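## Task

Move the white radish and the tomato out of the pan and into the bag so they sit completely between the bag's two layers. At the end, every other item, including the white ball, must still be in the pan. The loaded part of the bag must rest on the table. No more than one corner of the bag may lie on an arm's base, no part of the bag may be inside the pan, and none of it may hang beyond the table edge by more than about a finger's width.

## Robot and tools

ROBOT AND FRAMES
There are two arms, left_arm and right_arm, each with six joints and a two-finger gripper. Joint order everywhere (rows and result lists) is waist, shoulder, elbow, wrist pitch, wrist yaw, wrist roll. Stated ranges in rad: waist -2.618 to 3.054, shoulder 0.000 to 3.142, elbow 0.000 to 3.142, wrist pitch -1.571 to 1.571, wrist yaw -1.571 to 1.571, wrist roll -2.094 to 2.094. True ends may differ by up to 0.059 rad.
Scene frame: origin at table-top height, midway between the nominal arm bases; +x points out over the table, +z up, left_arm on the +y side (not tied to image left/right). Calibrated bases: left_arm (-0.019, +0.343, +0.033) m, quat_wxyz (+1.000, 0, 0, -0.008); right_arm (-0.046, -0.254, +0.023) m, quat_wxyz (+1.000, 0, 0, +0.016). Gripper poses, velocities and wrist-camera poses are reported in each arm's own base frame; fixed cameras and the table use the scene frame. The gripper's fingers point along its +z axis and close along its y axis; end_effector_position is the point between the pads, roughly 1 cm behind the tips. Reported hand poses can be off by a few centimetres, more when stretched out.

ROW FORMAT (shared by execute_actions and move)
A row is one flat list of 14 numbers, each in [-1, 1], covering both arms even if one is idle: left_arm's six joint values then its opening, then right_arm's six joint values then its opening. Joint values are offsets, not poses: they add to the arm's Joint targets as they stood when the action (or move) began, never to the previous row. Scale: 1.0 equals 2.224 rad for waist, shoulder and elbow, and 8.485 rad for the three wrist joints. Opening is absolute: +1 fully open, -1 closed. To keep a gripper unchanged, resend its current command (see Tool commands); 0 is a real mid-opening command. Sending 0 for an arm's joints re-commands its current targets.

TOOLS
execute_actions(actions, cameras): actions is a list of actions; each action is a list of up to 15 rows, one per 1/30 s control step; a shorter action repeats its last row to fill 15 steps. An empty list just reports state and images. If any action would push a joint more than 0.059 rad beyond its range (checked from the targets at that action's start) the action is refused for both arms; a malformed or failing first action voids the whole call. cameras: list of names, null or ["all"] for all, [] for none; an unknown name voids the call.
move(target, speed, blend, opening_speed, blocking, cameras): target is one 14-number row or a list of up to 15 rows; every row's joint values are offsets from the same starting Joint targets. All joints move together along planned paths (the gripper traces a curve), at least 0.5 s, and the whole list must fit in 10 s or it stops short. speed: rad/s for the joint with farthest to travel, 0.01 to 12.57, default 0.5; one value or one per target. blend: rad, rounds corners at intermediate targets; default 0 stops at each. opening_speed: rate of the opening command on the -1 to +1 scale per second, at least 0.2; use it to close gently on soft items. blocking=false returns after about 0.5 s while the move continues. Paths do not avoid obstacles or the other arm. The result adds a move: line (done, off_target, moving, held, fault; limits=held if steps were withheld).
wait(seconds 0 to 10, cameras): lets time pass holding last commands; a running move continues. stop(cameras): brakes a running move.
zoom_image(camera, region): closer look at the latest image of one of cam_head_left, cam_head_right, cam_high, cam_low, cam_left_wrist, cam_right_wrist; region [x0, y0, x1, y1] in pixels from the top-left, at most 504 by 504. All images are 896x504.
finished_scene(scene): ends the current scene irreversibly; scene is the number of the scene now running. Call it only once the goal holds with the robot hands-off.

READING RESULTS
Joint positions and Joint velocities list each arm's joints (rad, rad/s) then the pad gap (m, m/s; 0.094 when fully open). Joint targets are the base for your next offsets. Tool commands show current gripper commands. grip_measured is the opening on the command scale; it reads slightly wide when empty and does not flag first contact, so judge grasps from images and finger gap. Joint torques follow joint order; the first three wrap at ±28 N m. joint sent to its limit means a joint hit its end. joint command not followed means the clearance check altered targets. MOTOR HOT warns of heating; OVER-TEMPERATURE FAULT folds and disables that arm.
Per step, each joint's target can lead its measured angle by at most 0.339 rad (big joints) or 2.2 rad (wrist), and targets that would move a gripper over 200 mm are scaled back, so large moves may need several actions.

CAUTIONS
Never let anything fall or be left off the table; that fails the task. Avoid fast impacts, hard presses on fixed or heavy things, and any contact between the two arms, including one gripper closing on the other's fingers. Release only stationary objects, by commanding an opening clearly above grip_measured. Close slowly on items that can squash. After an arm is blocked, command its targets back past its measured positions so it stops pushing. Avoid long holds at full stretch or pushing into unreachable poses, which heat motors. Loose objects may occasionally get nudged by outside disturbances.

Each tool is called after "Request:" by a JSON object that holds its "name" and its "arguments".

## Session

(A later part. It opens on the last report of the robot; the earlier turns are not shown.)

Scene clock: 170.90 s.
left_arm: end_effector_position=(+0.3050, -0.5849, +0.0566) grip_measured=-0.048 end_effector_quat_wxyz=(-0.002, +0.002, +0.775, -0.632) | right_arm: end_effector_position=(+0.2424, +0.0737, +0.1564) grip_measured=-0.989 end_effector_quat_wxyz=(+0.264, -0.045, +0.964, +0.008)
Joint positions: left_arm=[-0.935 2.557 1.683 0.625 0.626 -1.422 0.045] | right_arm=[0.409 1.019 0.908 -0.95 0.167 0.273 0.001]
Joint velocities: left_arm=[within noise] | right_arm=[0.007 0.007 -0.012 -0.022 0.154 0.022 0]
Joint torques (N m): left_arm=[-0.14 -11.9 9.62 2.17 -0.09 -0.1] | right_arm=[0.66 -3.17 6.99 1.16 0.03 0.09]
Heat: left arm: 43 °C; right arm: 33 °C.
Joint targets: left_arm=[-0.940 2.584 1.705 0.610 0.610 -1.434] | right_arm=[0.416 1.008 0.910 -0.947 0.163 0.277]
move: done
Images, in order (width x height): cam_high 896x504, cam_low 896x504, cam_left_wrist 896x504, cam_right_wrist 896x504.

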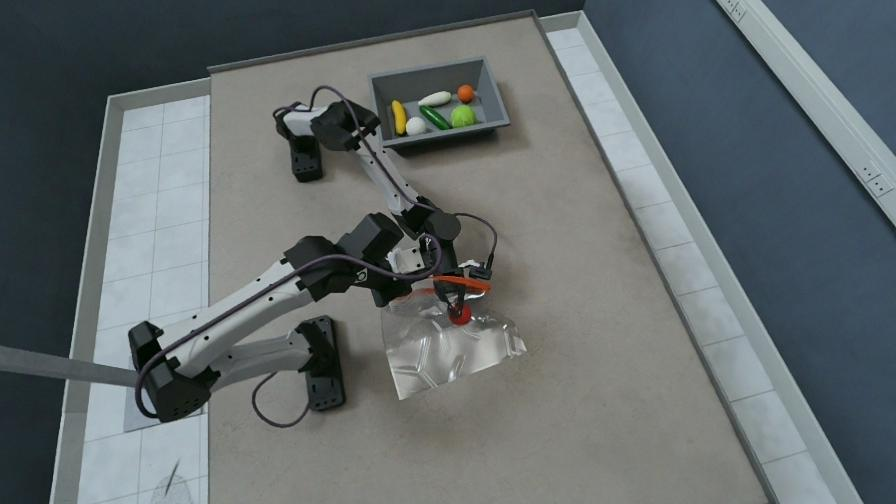

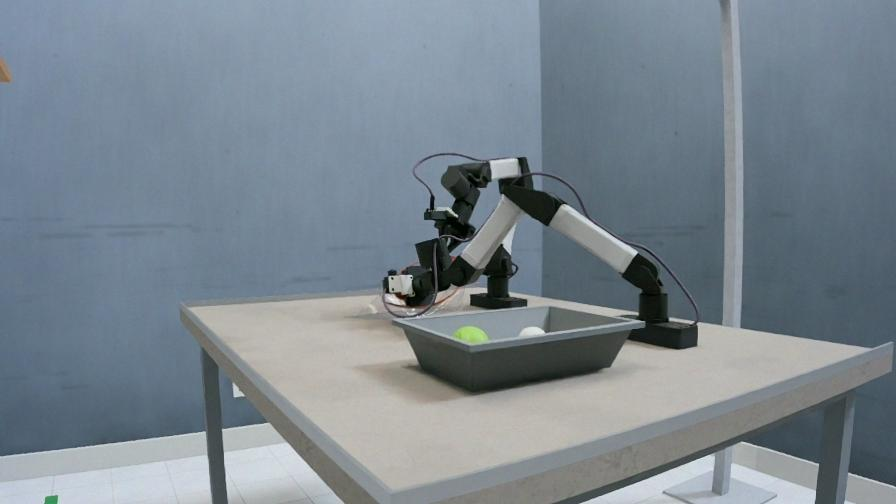

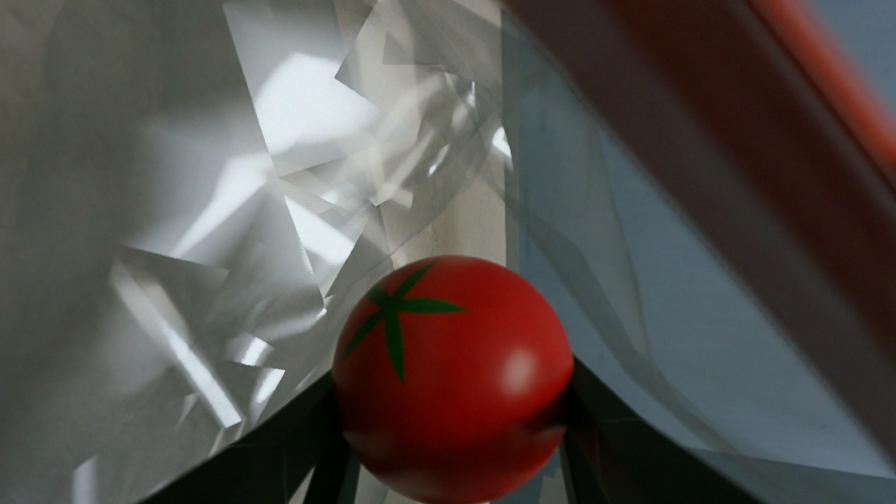

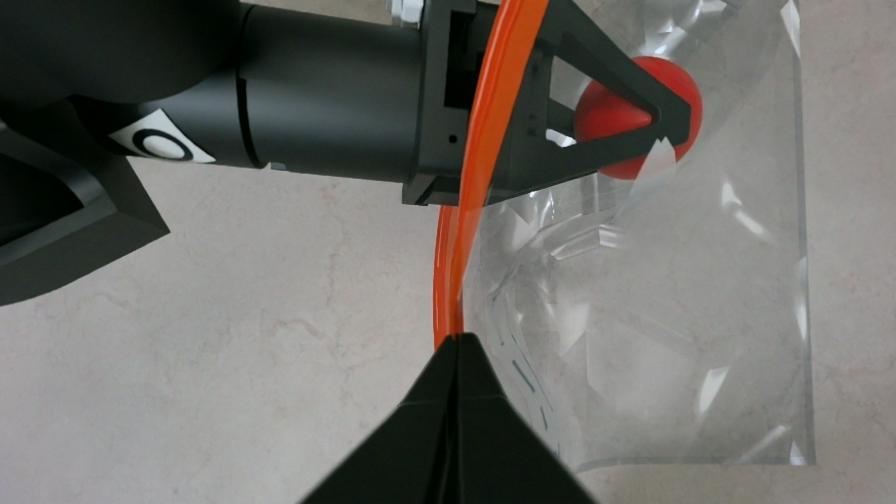

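Request:
{"name": "move", "arguments": {"target": [-0.0067,0.0814,0.0562,0.0067,0,0.1861,-0.13,0,0,0,0,0,0,-1], "speed": 0.5, "cameras": ["cam_low","cam_left_wrist","cam_right_wrist","cam_high"]}}

Request:
{"name": "zoom_image", "arguments": {"camera": "cam_low", "region": [340, 200, 540, 340]}}

Request:
{"name": "zoom_image", "arguments": {"camera": "cam_high", "region": [350, 180, 550, 380]}}

Scene clock: 175.67 s.
left_arm: end_effector_position=(+0.3053, -0.6004, +0.0033) grip_measured=-0.048 end_effector_quat_wxyz=(+0.436, +0.549, +0.550, -0.454) | right_arm: end_effector_position=(+0.2420, +0.0736, +0.1562) grip_measured=-0.989 end_effector_quat_wxyz=(+0.263, -0.045, +0.964, +0.008)
Joint positions: left_arm=[-0.949 2.736 1.81 0.668 0.625 0.132 0.045] | right_arm=[0.409 1.019 0.908 -0.952 0.167 0.273 0.001]
Joint velocities: within noise
Joint torques (N m): left_arm=[-0.28 -12.27 9.13 2.27 -0.04 0.08] | right_arm=[0.66 -3.14 6.98 1.18 0.03 0.1]
Heat: left arm: 43 °C; right arm: 33 °C.
Joint targets: left_arm=[-0.955 2.766 1.831 0.667 0.610 0.145] | right_arm=[0.416 1.008 0.910 -0.948 0.163 0.277]
move: done
Images, in order (width x height): cam_high 896x504, cam_low 896x504, cam_left_wrist 896x504, cam_right_wrist 896x504.

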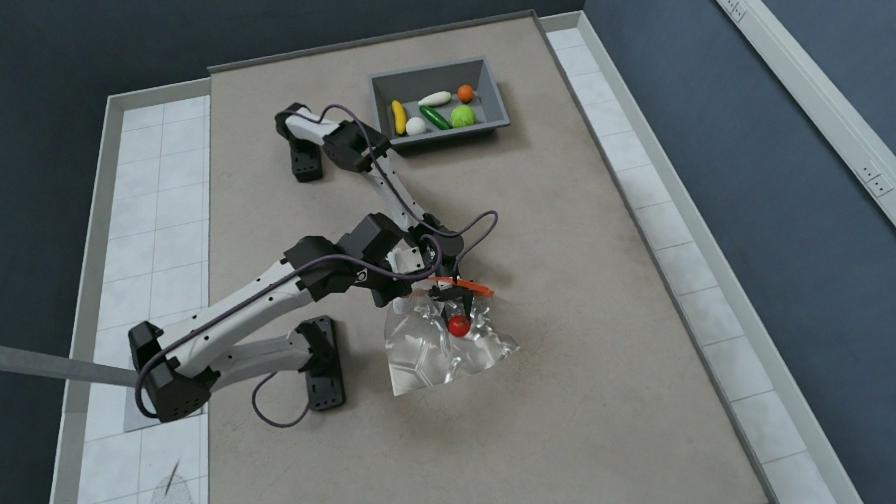

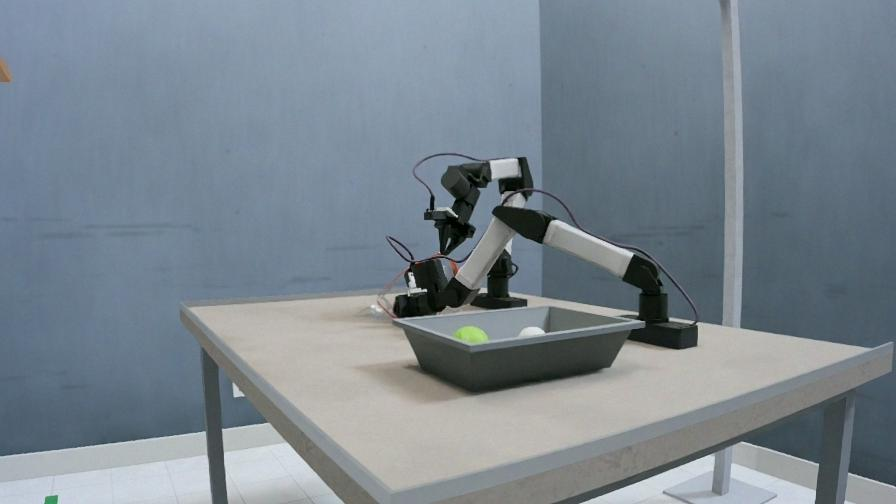

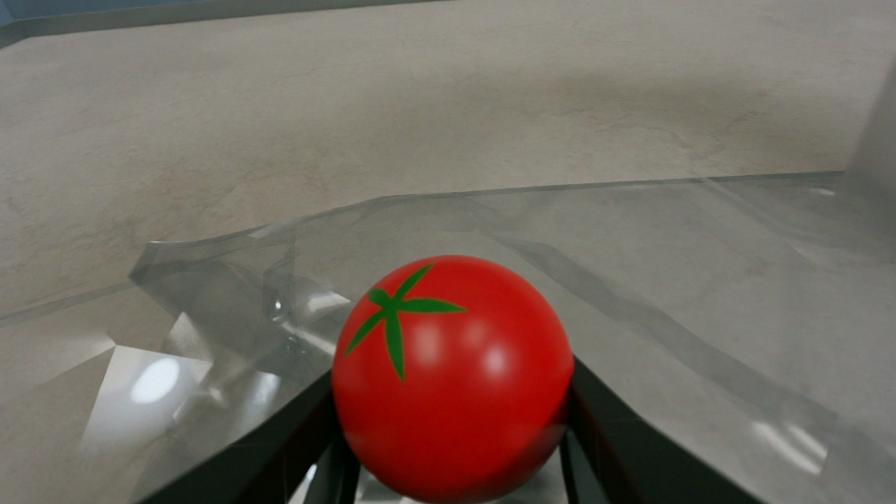

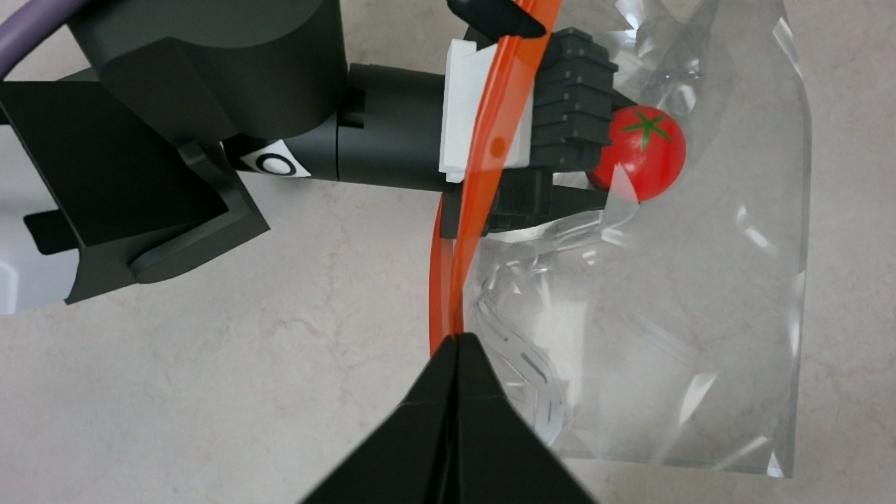

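Scaled by 2.520 from the camera's 896x504 image, which has a finer 1280x720 frame.

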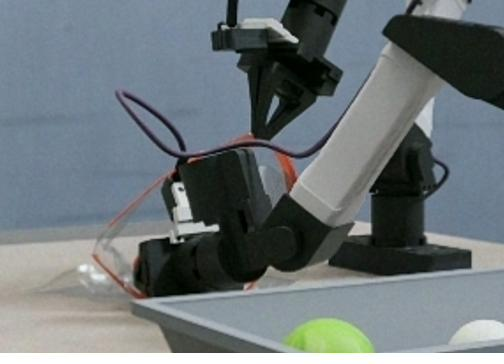

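Scaled by 2.520 from the camera's 896x504 image, which has a finer 1280x720 frame.

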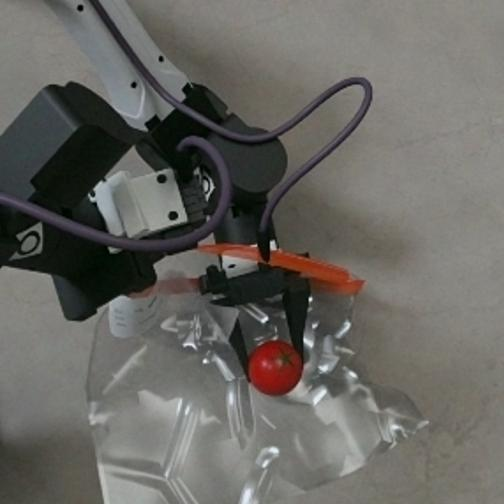

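Request:
{"name": "move", "arguments": {"target": [[0,0,0,0,0,0,0.3,0,0,0,0,0,0,-1],[0.018,-0.0836,-0.1421,0.018,0,0,0.3,0,0,0,0,0,0,-1]], "speed": 0.2, "opening_speed": 0.4, "cameras": ["cam_low","cam_left_wrist","cam_right_wrist","cam_high"]}}

Scene clock: 179.60 s.
left_arm: end_effector_position=(+0.2953, -0.5581, +0.0012) grip_measured=+0.298 end_effector_quat_wxyz=(+0.442, +0.543, +0.557, -0.447) | right_arm: end_effector_position=(+0.2420, +0.0736, +0.1562) grip_measured=-0.989 end_effector_quat_wxyz=(+0.263, -0.045, +0.964, +0.008)
Joint positions: left_arm=[-0.922 2.616 1.528 0.826 0.625 0.139 0.061] | right_arm=[0.409 1.019 0.908 -0.952 0.167 0.273 0.001]
Joint velocities: within noise
Joint torques (N m): left_arm=[0.8 -16.25 5.08 2.2 -0.03 0.01] | right_arm=[0.69 -3.18 6.98 1.19 0.03 0.09]
Heat: left arm: 45 °C; right arm: 33 °C.
Joint targets: left_arm=[-0.915 2.580 1.514 0.819 0.610 0.145] | right_arm=[0.416 1.008 0.910 -0.948 0.163 0.277]
move: off_target (left_arm); left_arm: the shoulder is farthest, 0.036 rad from its target
Images, in order (width x height): cam_high 896x504, cam_low 896x504, cam_left_wrist 896x504, cam_right_wrist 896x504.

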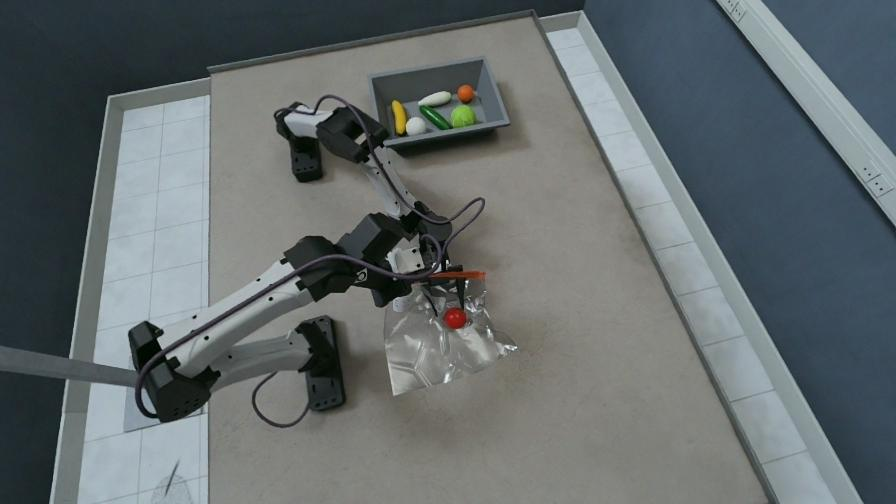

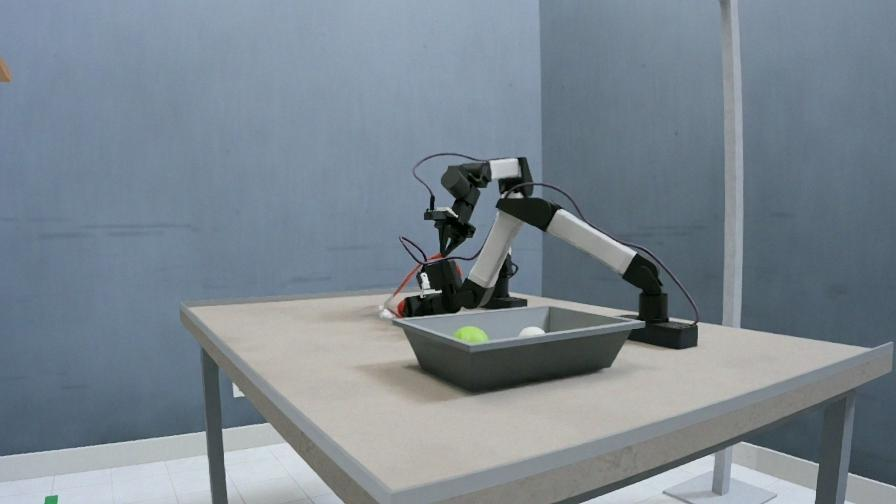

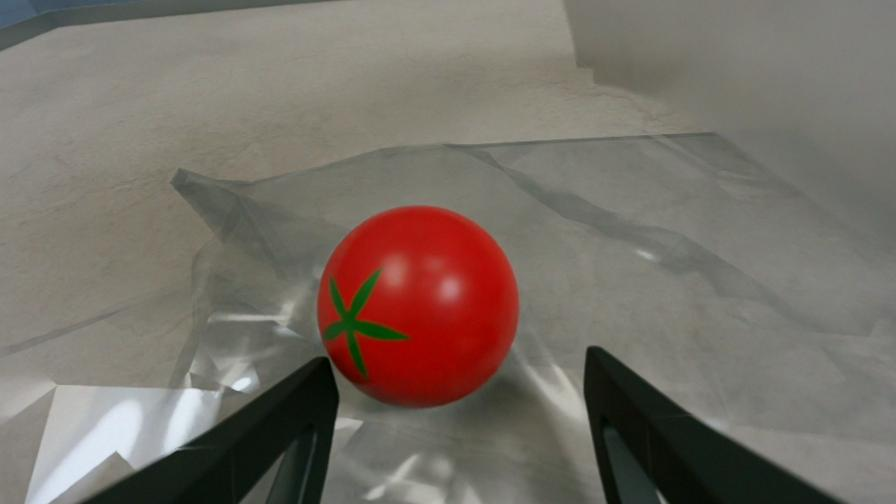

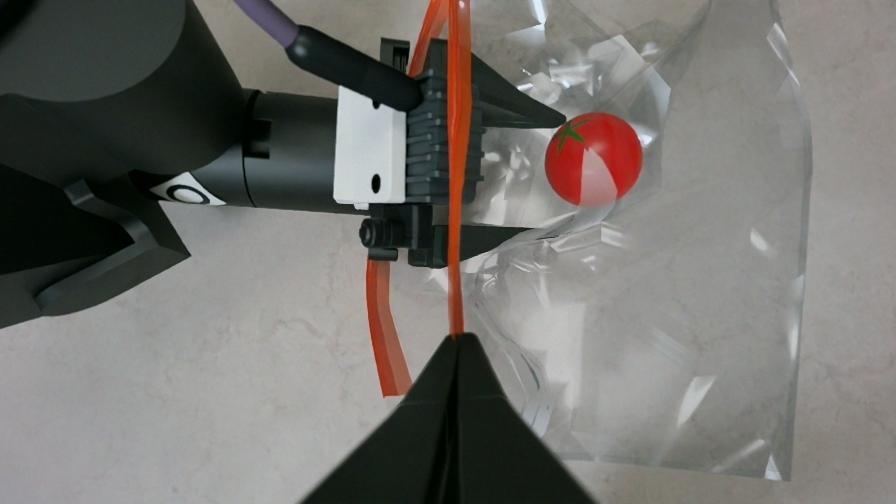

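Request:
{"name": "move", "arguments": {"target": [[0,-0.0719,-0.0085,-0.0164,0,-0.1821,-0.3,0,0,0,0,0,0,-1],[0.0585,-0.1664,-0.2266,0.0202,0.0177,-0.1833,-0.3,0,0,0,0,0,0,-1]], "speed": 0.4, "cameras": ["cam_low","cam_left_wrist","cam_right_wrist","cam_high"]}}

Scene clock: 185.83 s.
left_arm: end_effector_position=(+0.2832, -0.4526, +0.0622) grip_measured=-0.298 end_effector_quat_wxyz=(+0.011, -0.005, +0.766, -0.643) | right_arm: end_effector_position=(+0.2420, +0.0736, +0.1562) grip_measured=-0.989 end_effector_quat_wxyz=(+0.263, -0.045, +0.964, +0.008)
Joint positions: left_arm=[-0.789 2.244 1.02 0.986 0.744 -1.398 0.033] | right_arm=[0.409 1.019 0.908 -0.952 0.167 0.273 0.001]
Joint velocities: within noise
Joint torques (N m): left_arm=[0.54 -13.35 4.64 2.32 0.23 -0.1] | right_arm=[0.68 -3.18 6.97 1.18 0.03 0.09]
Heat: left arm: 48 °C; right arm: 33 °C.
Joint targets: left_arm=[-0.785 2.210 1.010 0.991 0.760 -1.411] | right_arm=[0.416 1.008 0.910 -0.948 0.163 0.277]
move: done
Images, in order (width x height): cam_high 896x504, cam_low 896x504, cam_left_wrist 896x504, cam_right_wrist 896x504.

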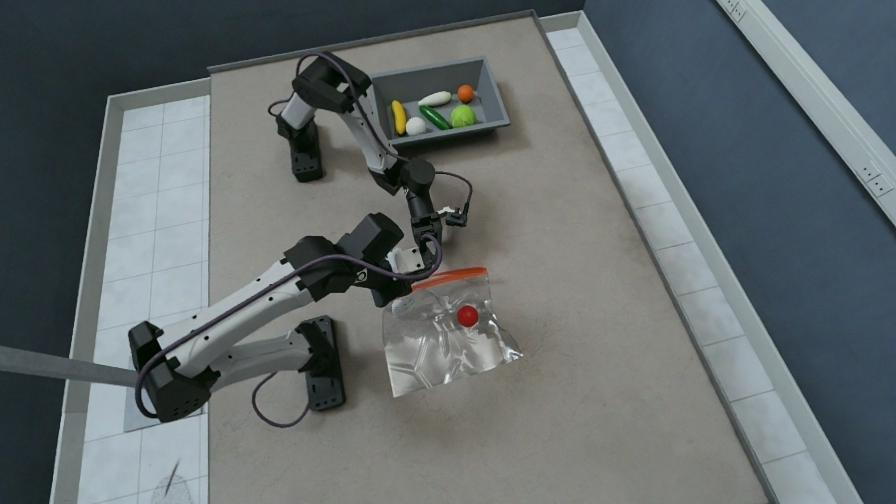

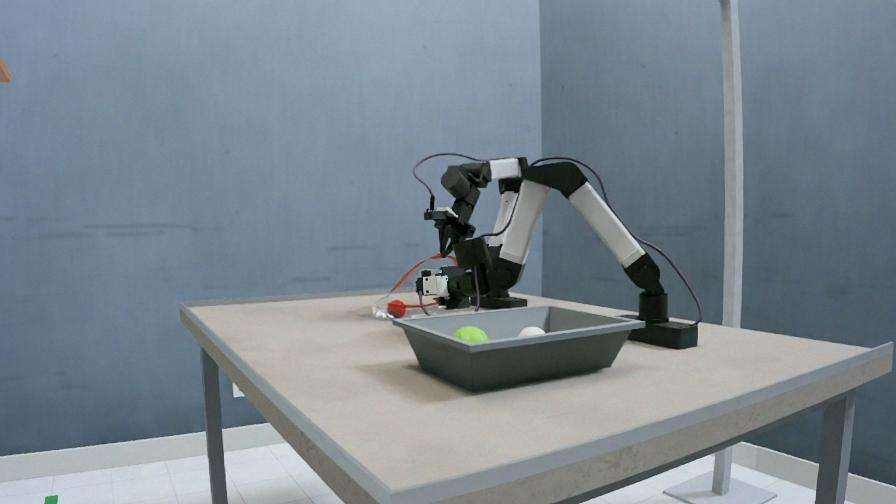

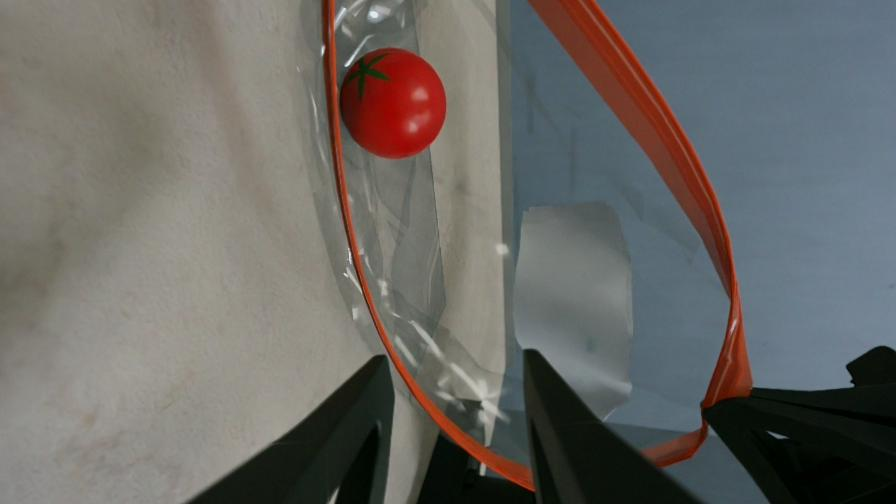

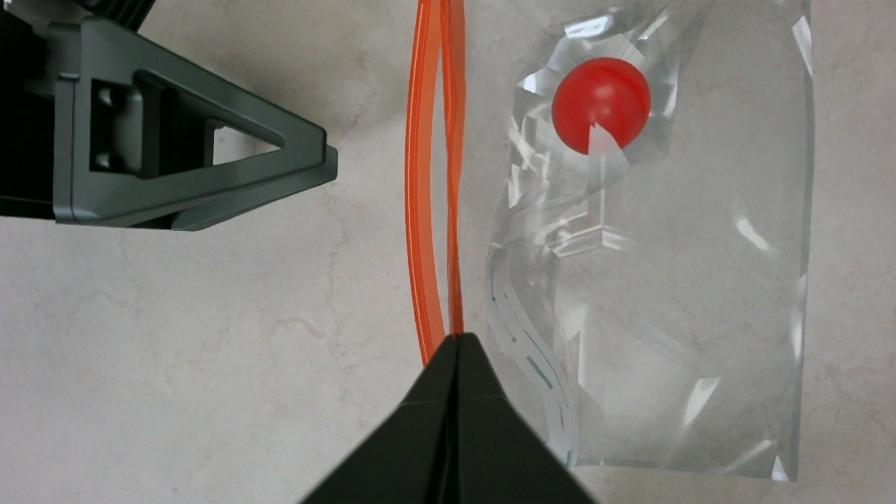

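Request:
{"name": "move", "arguments": {"target": [[0.218,-0.3642,0.1304,-0.1522,-0.0896,0.1663,0,0,0,0,0,0,0,-1],[0.4748,-0.2329,0.2518,-0.271,-0.0896,0.1936,0,0,0,0,0,0,0,-1]], "speed": 0.8, "blend": 0.15}}

Scene clock: 190.17 s.
left_arm: end_effector_position=(+0.3233, +0.0877, +0.1590) grip_measured=-0.002 end_effector_quat_wxyz=(+0.073, -0.025, +0.997, +0.013) | right_arm: end_effector_position=(+0.2420, +0.0736, +0.1562) grip_measured=-0.989 end_effector_quat_wxyz=(+0.263, -0.045, +0.964, +0.008)
Joint positions: left_arm=[0.271 1.677 1.549 -1.295 0.011 0.22 0.047] | right_arm=[0.409 1.019 0.908 -0.952 0.167 0.273 0.001]
Joint velocities: left_arm=[0.012 0.012 -0.007 -0.022 -0.168 0.007 -0.001] | right_arm=[within noise]
Joint torques (N m): left_arm=[0.31 -6.13 9.39 0.62 -0.08 0.07] | right_arm=[0.68 -3.15 6.97 1.18 0.03 0.09]
Heat: left arm: 46 °C; right arm: 33 °C.
Joint targets: left_arm=[0.271 1.692 1.571 -1.308 0.000 0.232] | right_arm=[0.416 1.008 0.910 -0.948 0.163 0.277]
move: done

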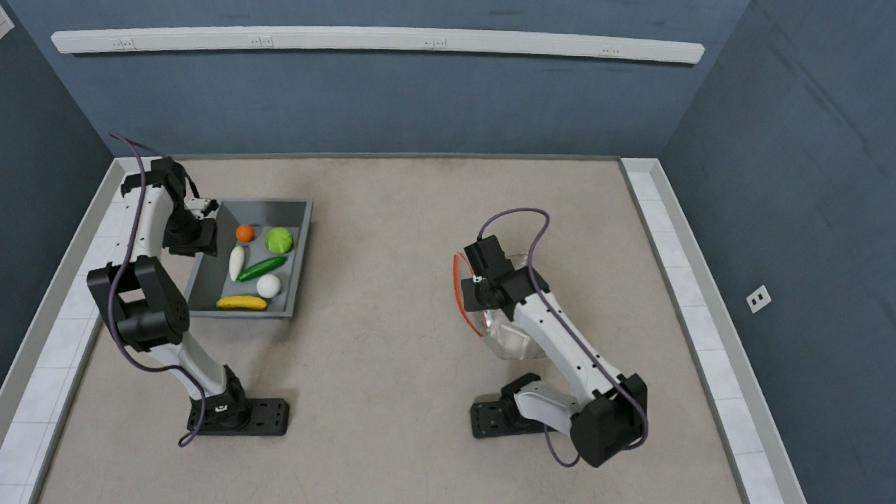

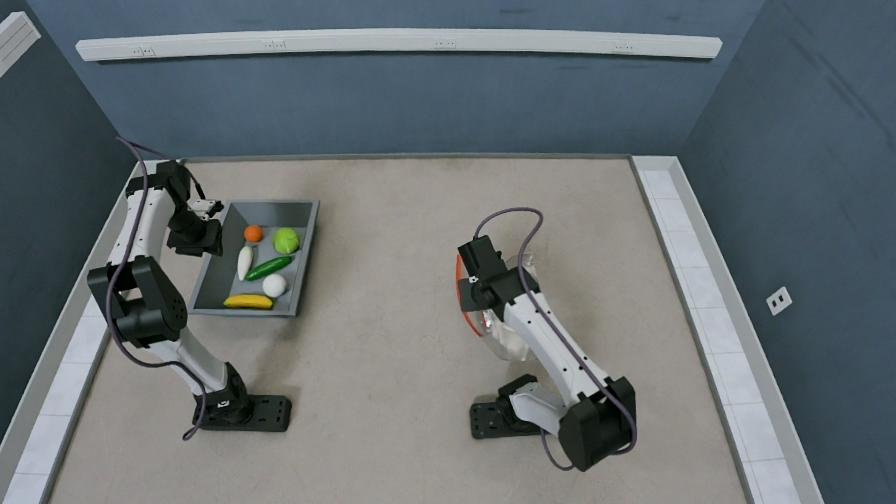

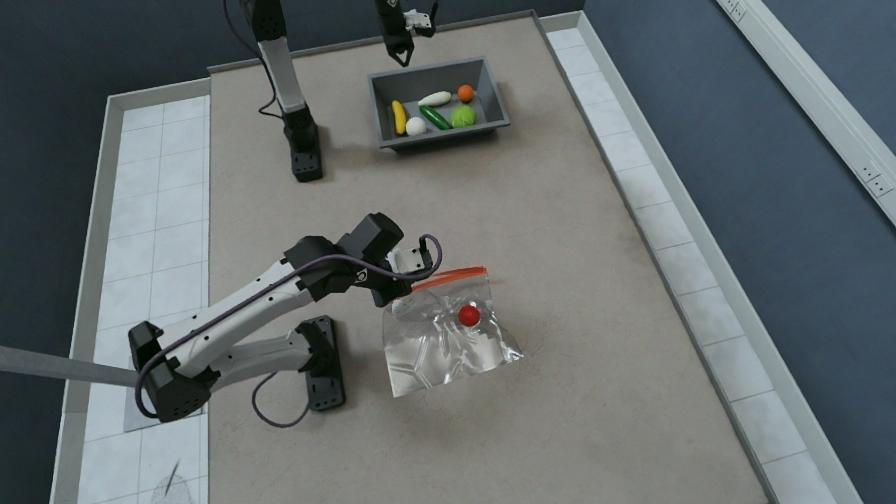

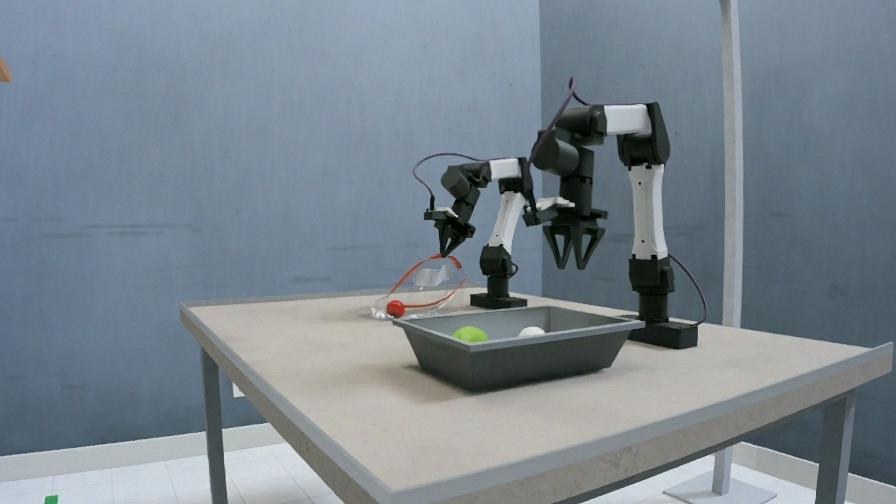

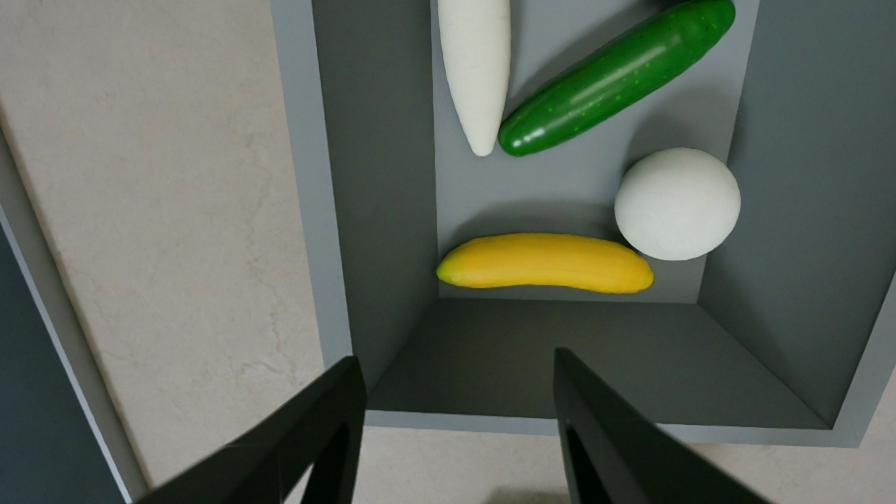

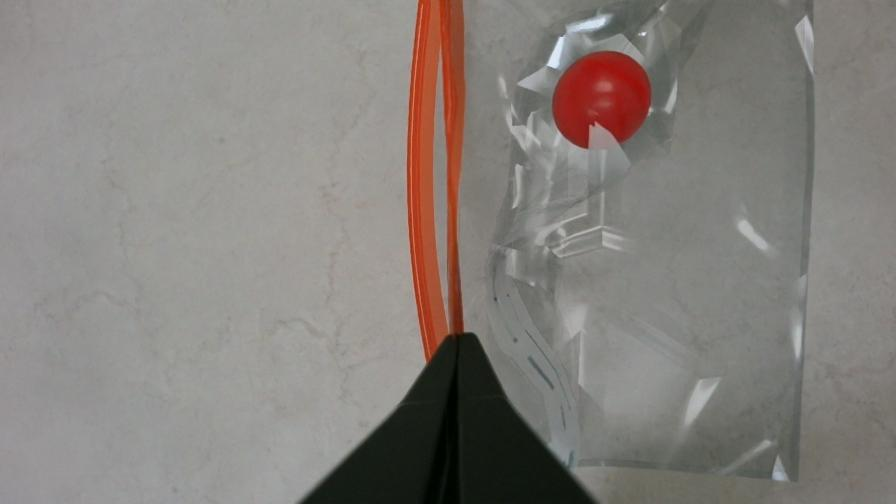

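Request:
{"name": "move", "arguments": {"target": [-0.0319,0.129,0.058,0.0151,0,-0.0132,-0.2,0,0,0,0,0,0,-1], "speed": 0.4, "cameras": ["cam_left_wrist"]}}

Scene clock: 193.23 s.
left_arm: end_effector_position=(+0.3887, +0.0787, +0.0984) grip_measured=-0.198 end_effector_quat_wxyz=(+0.047, -0.035, +0.998, +0.002) | right_arm: end_effector_position=(+0.2420, +0.0736, +0.1562) grip_measured=-0.989 end_effector_quat_wxyz=(+0.263, -0.045, +0.964, +0.008)
Joint positions: left_arm=[0.205 1.965 1.678 -1.19 0.011 0.133 0.038] | right_arm=[0.409 1.019 0.908 -0.952 0.167 0.273 0.001]
Joint velocities: within noise
Joint torques (N m): left_arm=[-0.1 -8.77 9.22 0.7 -0.08 -0.17] | right_arm=[0.68 -3.14 6.97 1.18 0.03 0.09]
Heat: left arm: 45 °C; right arm: 33 °C.
Joint targets: left_arm=[0.200 1.978 1.699 -1.180 0.000 0.120] | right_arm=[0.416 1.008 0.910 -0.948 0.163 0.277]
move: done
Images, in order (width x height): cam_left_wrist 896x504.

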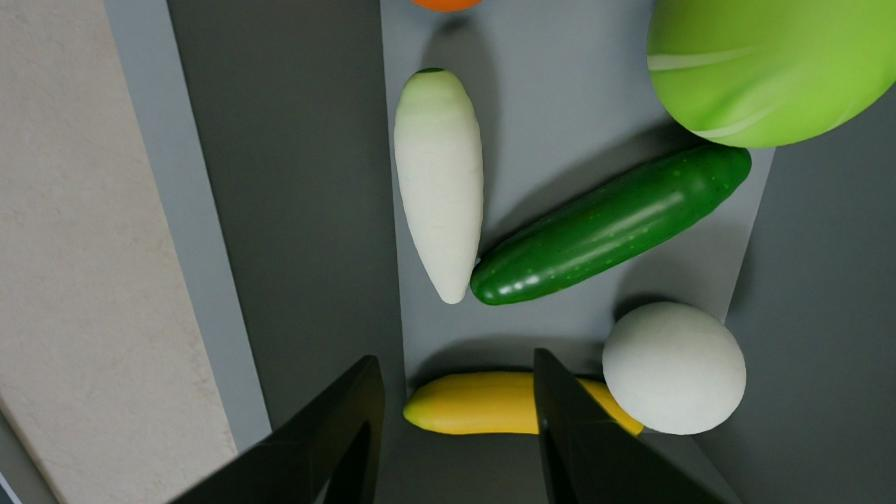

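Request:
{"name": "execute_actions", "arguments": {"actions": [], "cameras": ["cam_left_wrist","cam_high","cam_head_left"]}}

Scene clock: 194.33 s.
left_arm: end_effector_position=(+0.3889, +0.0788, +0.0984) grip_measured=-0.198 end_effector_quat_wxyz=(+0.047, -0.036, +0.998, +0.003) | right_arm: end_effector_position=(+0.2420, +0.0736, +0.1562) grip_measured=-0.989 end_effector_quat_wxyz=(+0.263, -0.045, +0.964, +0.008)
Joint positions: left_arm=[0.205 1.965 1.678 -1.189 0.011 0.133 0.038] | right_arm=[0.409 1.019 0.908 -0.952 0.167 0.273 0.001]
Joint velocities: within noise
Joint torques (N m): left_arm=[-0.13 -8.79 9.24 0.73 -0.09 -0.15] | right_arm=[0.68 -3.17 6.99 1.19 0.02 0.09]
Heat: left arm: 45 °C; right arm: 33 °C.
Joint targets: left_arm=[0.200 1.978 1.699 -1.180 0.000 0.120] | right_arm=[0.416 1.008 0.910 -0.948 0.163 0.277]
Tool commands: left_gripper/opening=-0.2 right_gripper/opening=-1.0
Images, in order (width x height): cam_head_left 896x504, cam_high 896x504, cam_left_wrist 896x504.

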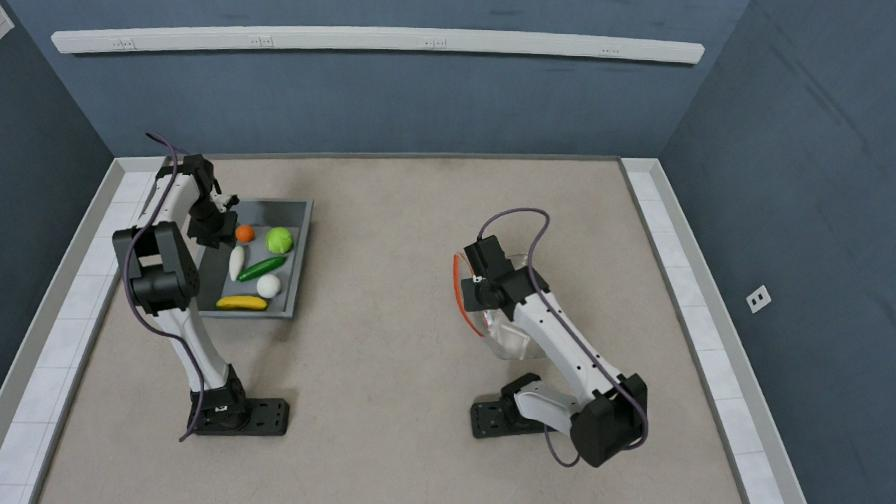

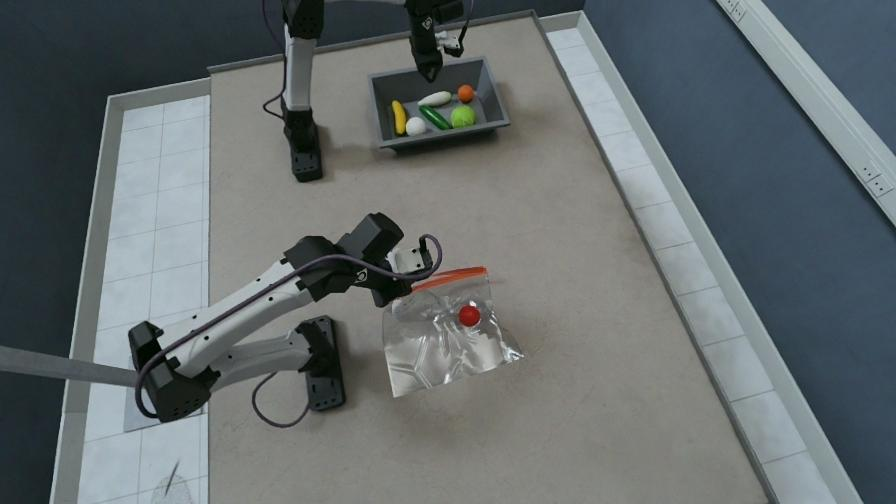

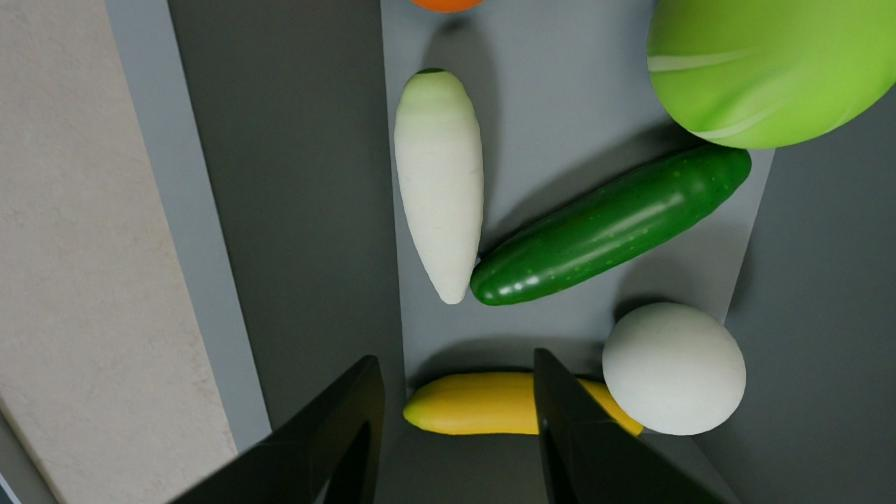

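Request:
{"name": "move", "arguments": {"target": [0.0022,0.0459,-0.013,0.0141,0,-0.0094,-0.13,0,0,0,0,0,0,-1], "cameras": ["cam_left_wrist"]}}

Scene clock: 196.57 s.
left_arm: end_effector_position=(+0.4143, +0.0840, +0.0619) grip_measured=-0.132 end_effector_quat_wxyz=(+0.056, -0.075, +0.996, +0.002) | right_arm: end_effector_position=(+0.2420, +0.0736, +0.1562) grip_measured=-0.989 end_effector_quat_wxyz=(+0.263, -0.045, +0.964, +0.008)
Joint positions: left_arm=[0.205 2.067 1.678 -1.071 0.011 0.053 0.041] | right_arm=[0.409 1.019 0.908 -0.952 0.167 0.273 0.001]
Joint velocities: within noise
Joint torques (N m): left_arm=[0.25 -9.55 6.39 0.79 -0.1 -0.16] | right_arm=[0.68 -3.17 6.99 1.19 0.03 0.09]
Heat: left arm: 45 °C; right arm: 33 °C.
Joint targets: left_arm=[0.205 2.081 1.670 -1.061 0.000 0.040] | right_arm=[0.416 1.008 0.910 -0.948 0.163 0.277]
move: done
Images, in order (width x height): cam_left_wrist 896x504.

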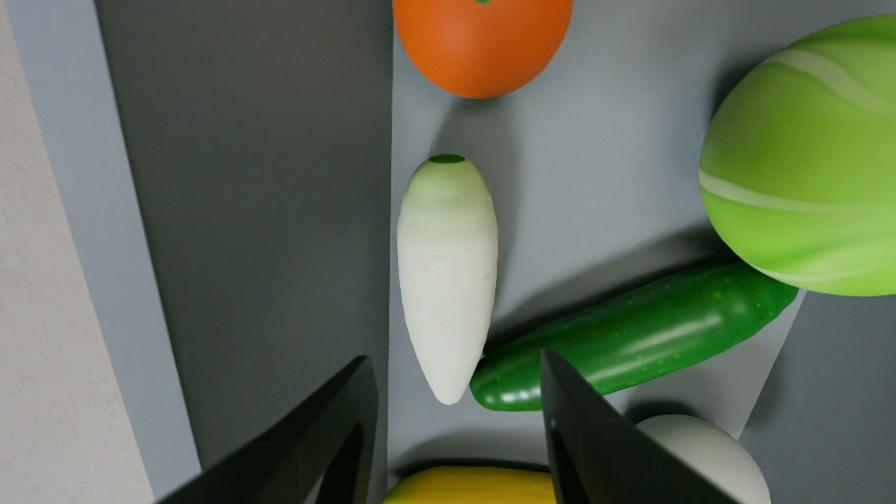

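Request:
{"name": "move", "arguments": {"target": [0.0036,0.0238,-0.0607,0.0239,0,0,-0.13,0,0,0,0,0,0,-1], "speed": 0.2, "cameras": ["cam_left_wrist"]}}

Scene clock: 198.93 s.
left_arm: end_effector_position=(+0.4204, +0.0854, +0.0131) grip_measured=-0.132 end_effector_quat_wxyz=(+0.068, -0.075, +0.995, +0.004) | right_arm: end_effector_position=(+0.2420, +0.0736, +0.1562) grip_measured=-0.989 end_effector_quat_wxyz=(+0.263, -0.045, +0.964, +0.008)
Joint positions: left_arm=[0.205 2.113 1.547 -0.868 0.011 0.052 0.041] | right_arm=[0.409 1.019 0.908 -0.952 0.167 0.273 0.001]
Joint velocities: within noise
Joint torques (N m): left_arm=[0.9 -9.22 5.86 0.85 -0.08 -0.14] | right_arm=[0.68 -3.17 6.98 1.19 0.03 0.09]
Heat: left arm: 44 °C; right arm: 33 °C.
Joint targets: left_arm=[0.213 2.133 1.536 -0.858 0.000 0.040] | right_arm=[0.416 1.008 0.910 -0.948 0.163 0.277]
move: done
Images, in order (width x height): cam_left_wrist 896x504.

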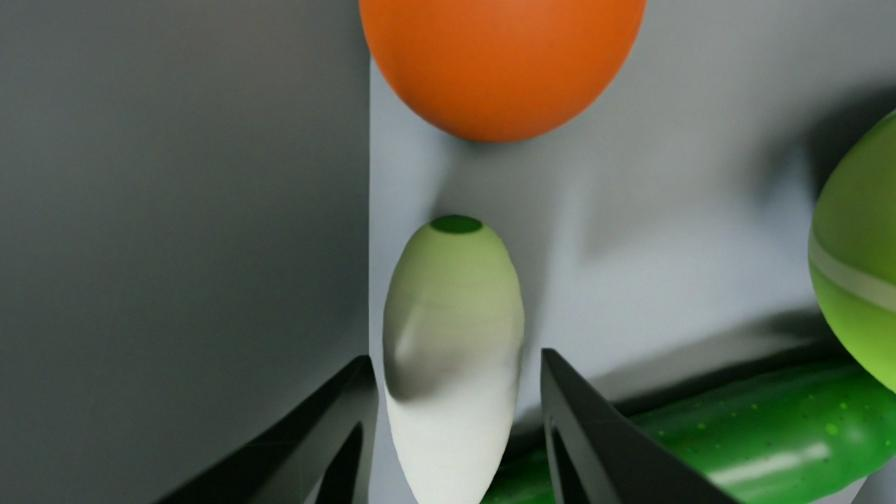

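Request:
{"name": "move", "arguments": {"target": [[0,0.009,0,0.0018,0,0,-0.13,0,0,0,0,0,0,-1],[0,0.009,0,0.0018,0,0,-0.42,0,0,0,0,0,0,-1]], "speed": 0.2, "opening_speed": 0.4, "cameras": ["cam_left_wrist"]}}

Scene clock: 201.17 s.
left_arm: end_effector_position=(+0.4223, +0.0858, +0.0058) grip_measured=-0.416 end_effector_quat_wxyz=(+0.067, -0.076, +0.995, +0.003) | right_arm: end_effector_position=(+0.2420, +0.0736, +0.1562) grip_measured=-0.989 end_effector_quat_wxyz=(+0.263, -0.045, +0.964, +0.008)
Joint positions: left_arm=[0.205 2.132 1.547 -0.852 0.011 0.052 0.027] | right_arm=[0.409 1.019 0.908 -0.952 0.167 0.273 0.001]
Joint velocities: within noise
Joint torques (N m): left_arm=[0.9 -9.24 5.78 0.82 -0.09 -0.15] | right_arm=[0.65 -3.15 6.98 1.18 0.02 0.09]
Heat: left arm: 44 °C; right arm: 33 °C.
Joint targets: left_arm=[0.213 2.153 1.536 -0.843 0.000 0.041] | right_arm=[0.416 1.008 0.910 -0.948 0.163 0.277]
move: done
Images, in order (width x height): cam_left_wrist 896x504.

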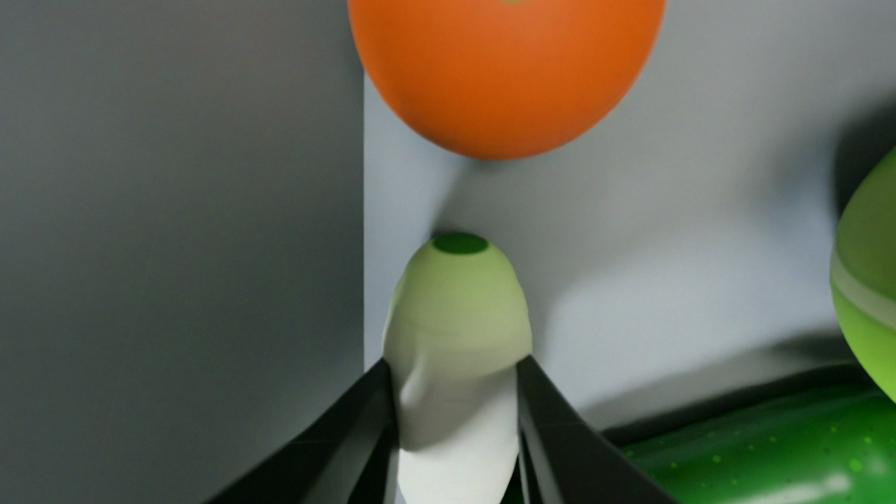

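Request:
{"name": "move", "arguments": {"target": [[0,0,0,0,0,0,-0.42,0,0,0,0,0,0,-1],[0,0,0,0,0,0,-0.6,0,0,0,0,0,0,-1],[0,-0.0486,0.0737,-0.0268,0,0,-0.6,0,0,0,0,0,0,-1],[0,-0.0553,0.2221,-0.0656,0,0,-0.6,0,0,0,0,0,0,-1]], "speed": 0.35, "opening_speed": 0.4, "cameras": ["cam_left_wrist","cam_high"]}}

Scene clock: 205.20 s.
left_arm: end_effector_position=(+0.4166, +0.0846, +0.1498) grip_measured=-0.467 end_effector_quat_wxyz=(+0.069, -0.075, +0.995, +0.004) | right_arm: end_effector_position=(+0.2420, +0.0736, +0.1562) grip_measured=-0.989 end_effector_quat_wxyz=(+0.263, -0.045, +0.964, +0.008)
Joint positions: left_arm=[0.205 2.057 2.011 -1.387 0.011 0.052 0.025] | right_arm=[0.409 1.019 0.908 -0.952 0.167 0.273 0.001]
Joint velocities: within noise
Joint torques (N m): left_arm=[0.88 -12.63 8.92 0.6 -0.09 -0.15] | right_arm=[0.68 -3.17 6.97 1.18 0.03 0.09]
Heat: left arm: 44 °C; right arm: 33 °C.
Joint targets: left_arm=[0.213 2.030 2.030 -1.399 0.000 0.041] | right_arm=[0.416 1.008 0.910 -0.948 0.163 0.277]
move: done
Images, in order (width x height): cam_high 896x504, cam_left_wrist 896x504.

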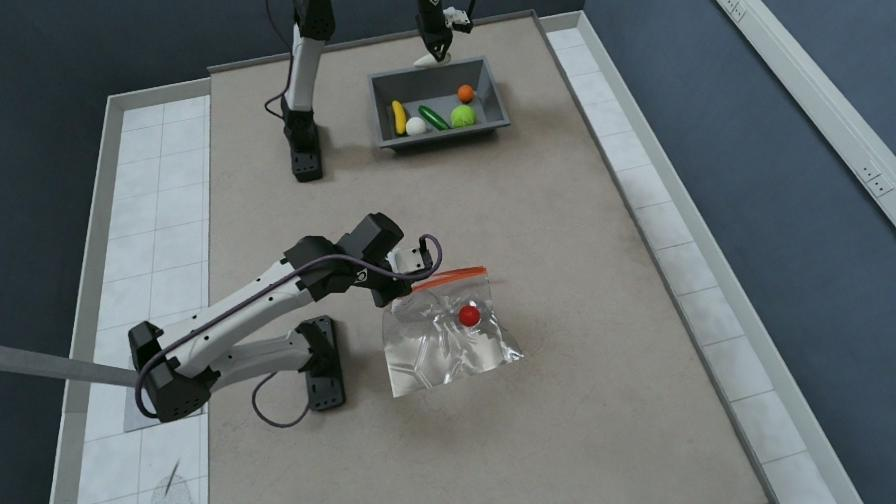

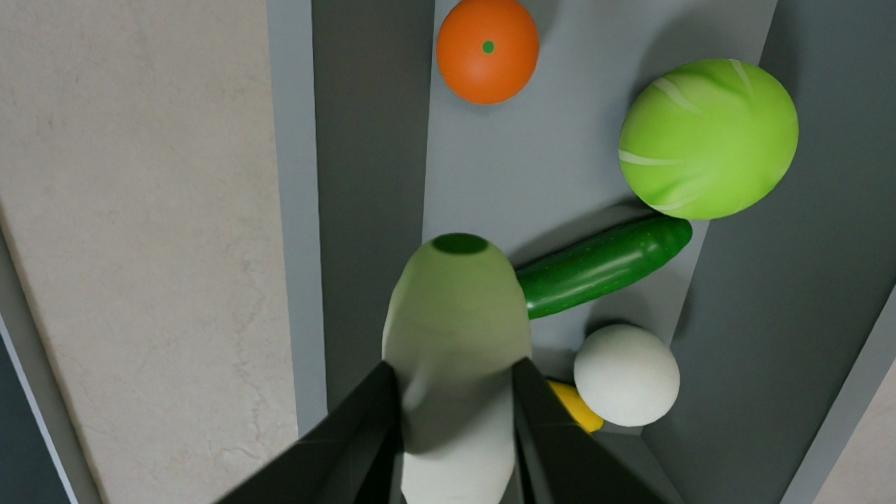

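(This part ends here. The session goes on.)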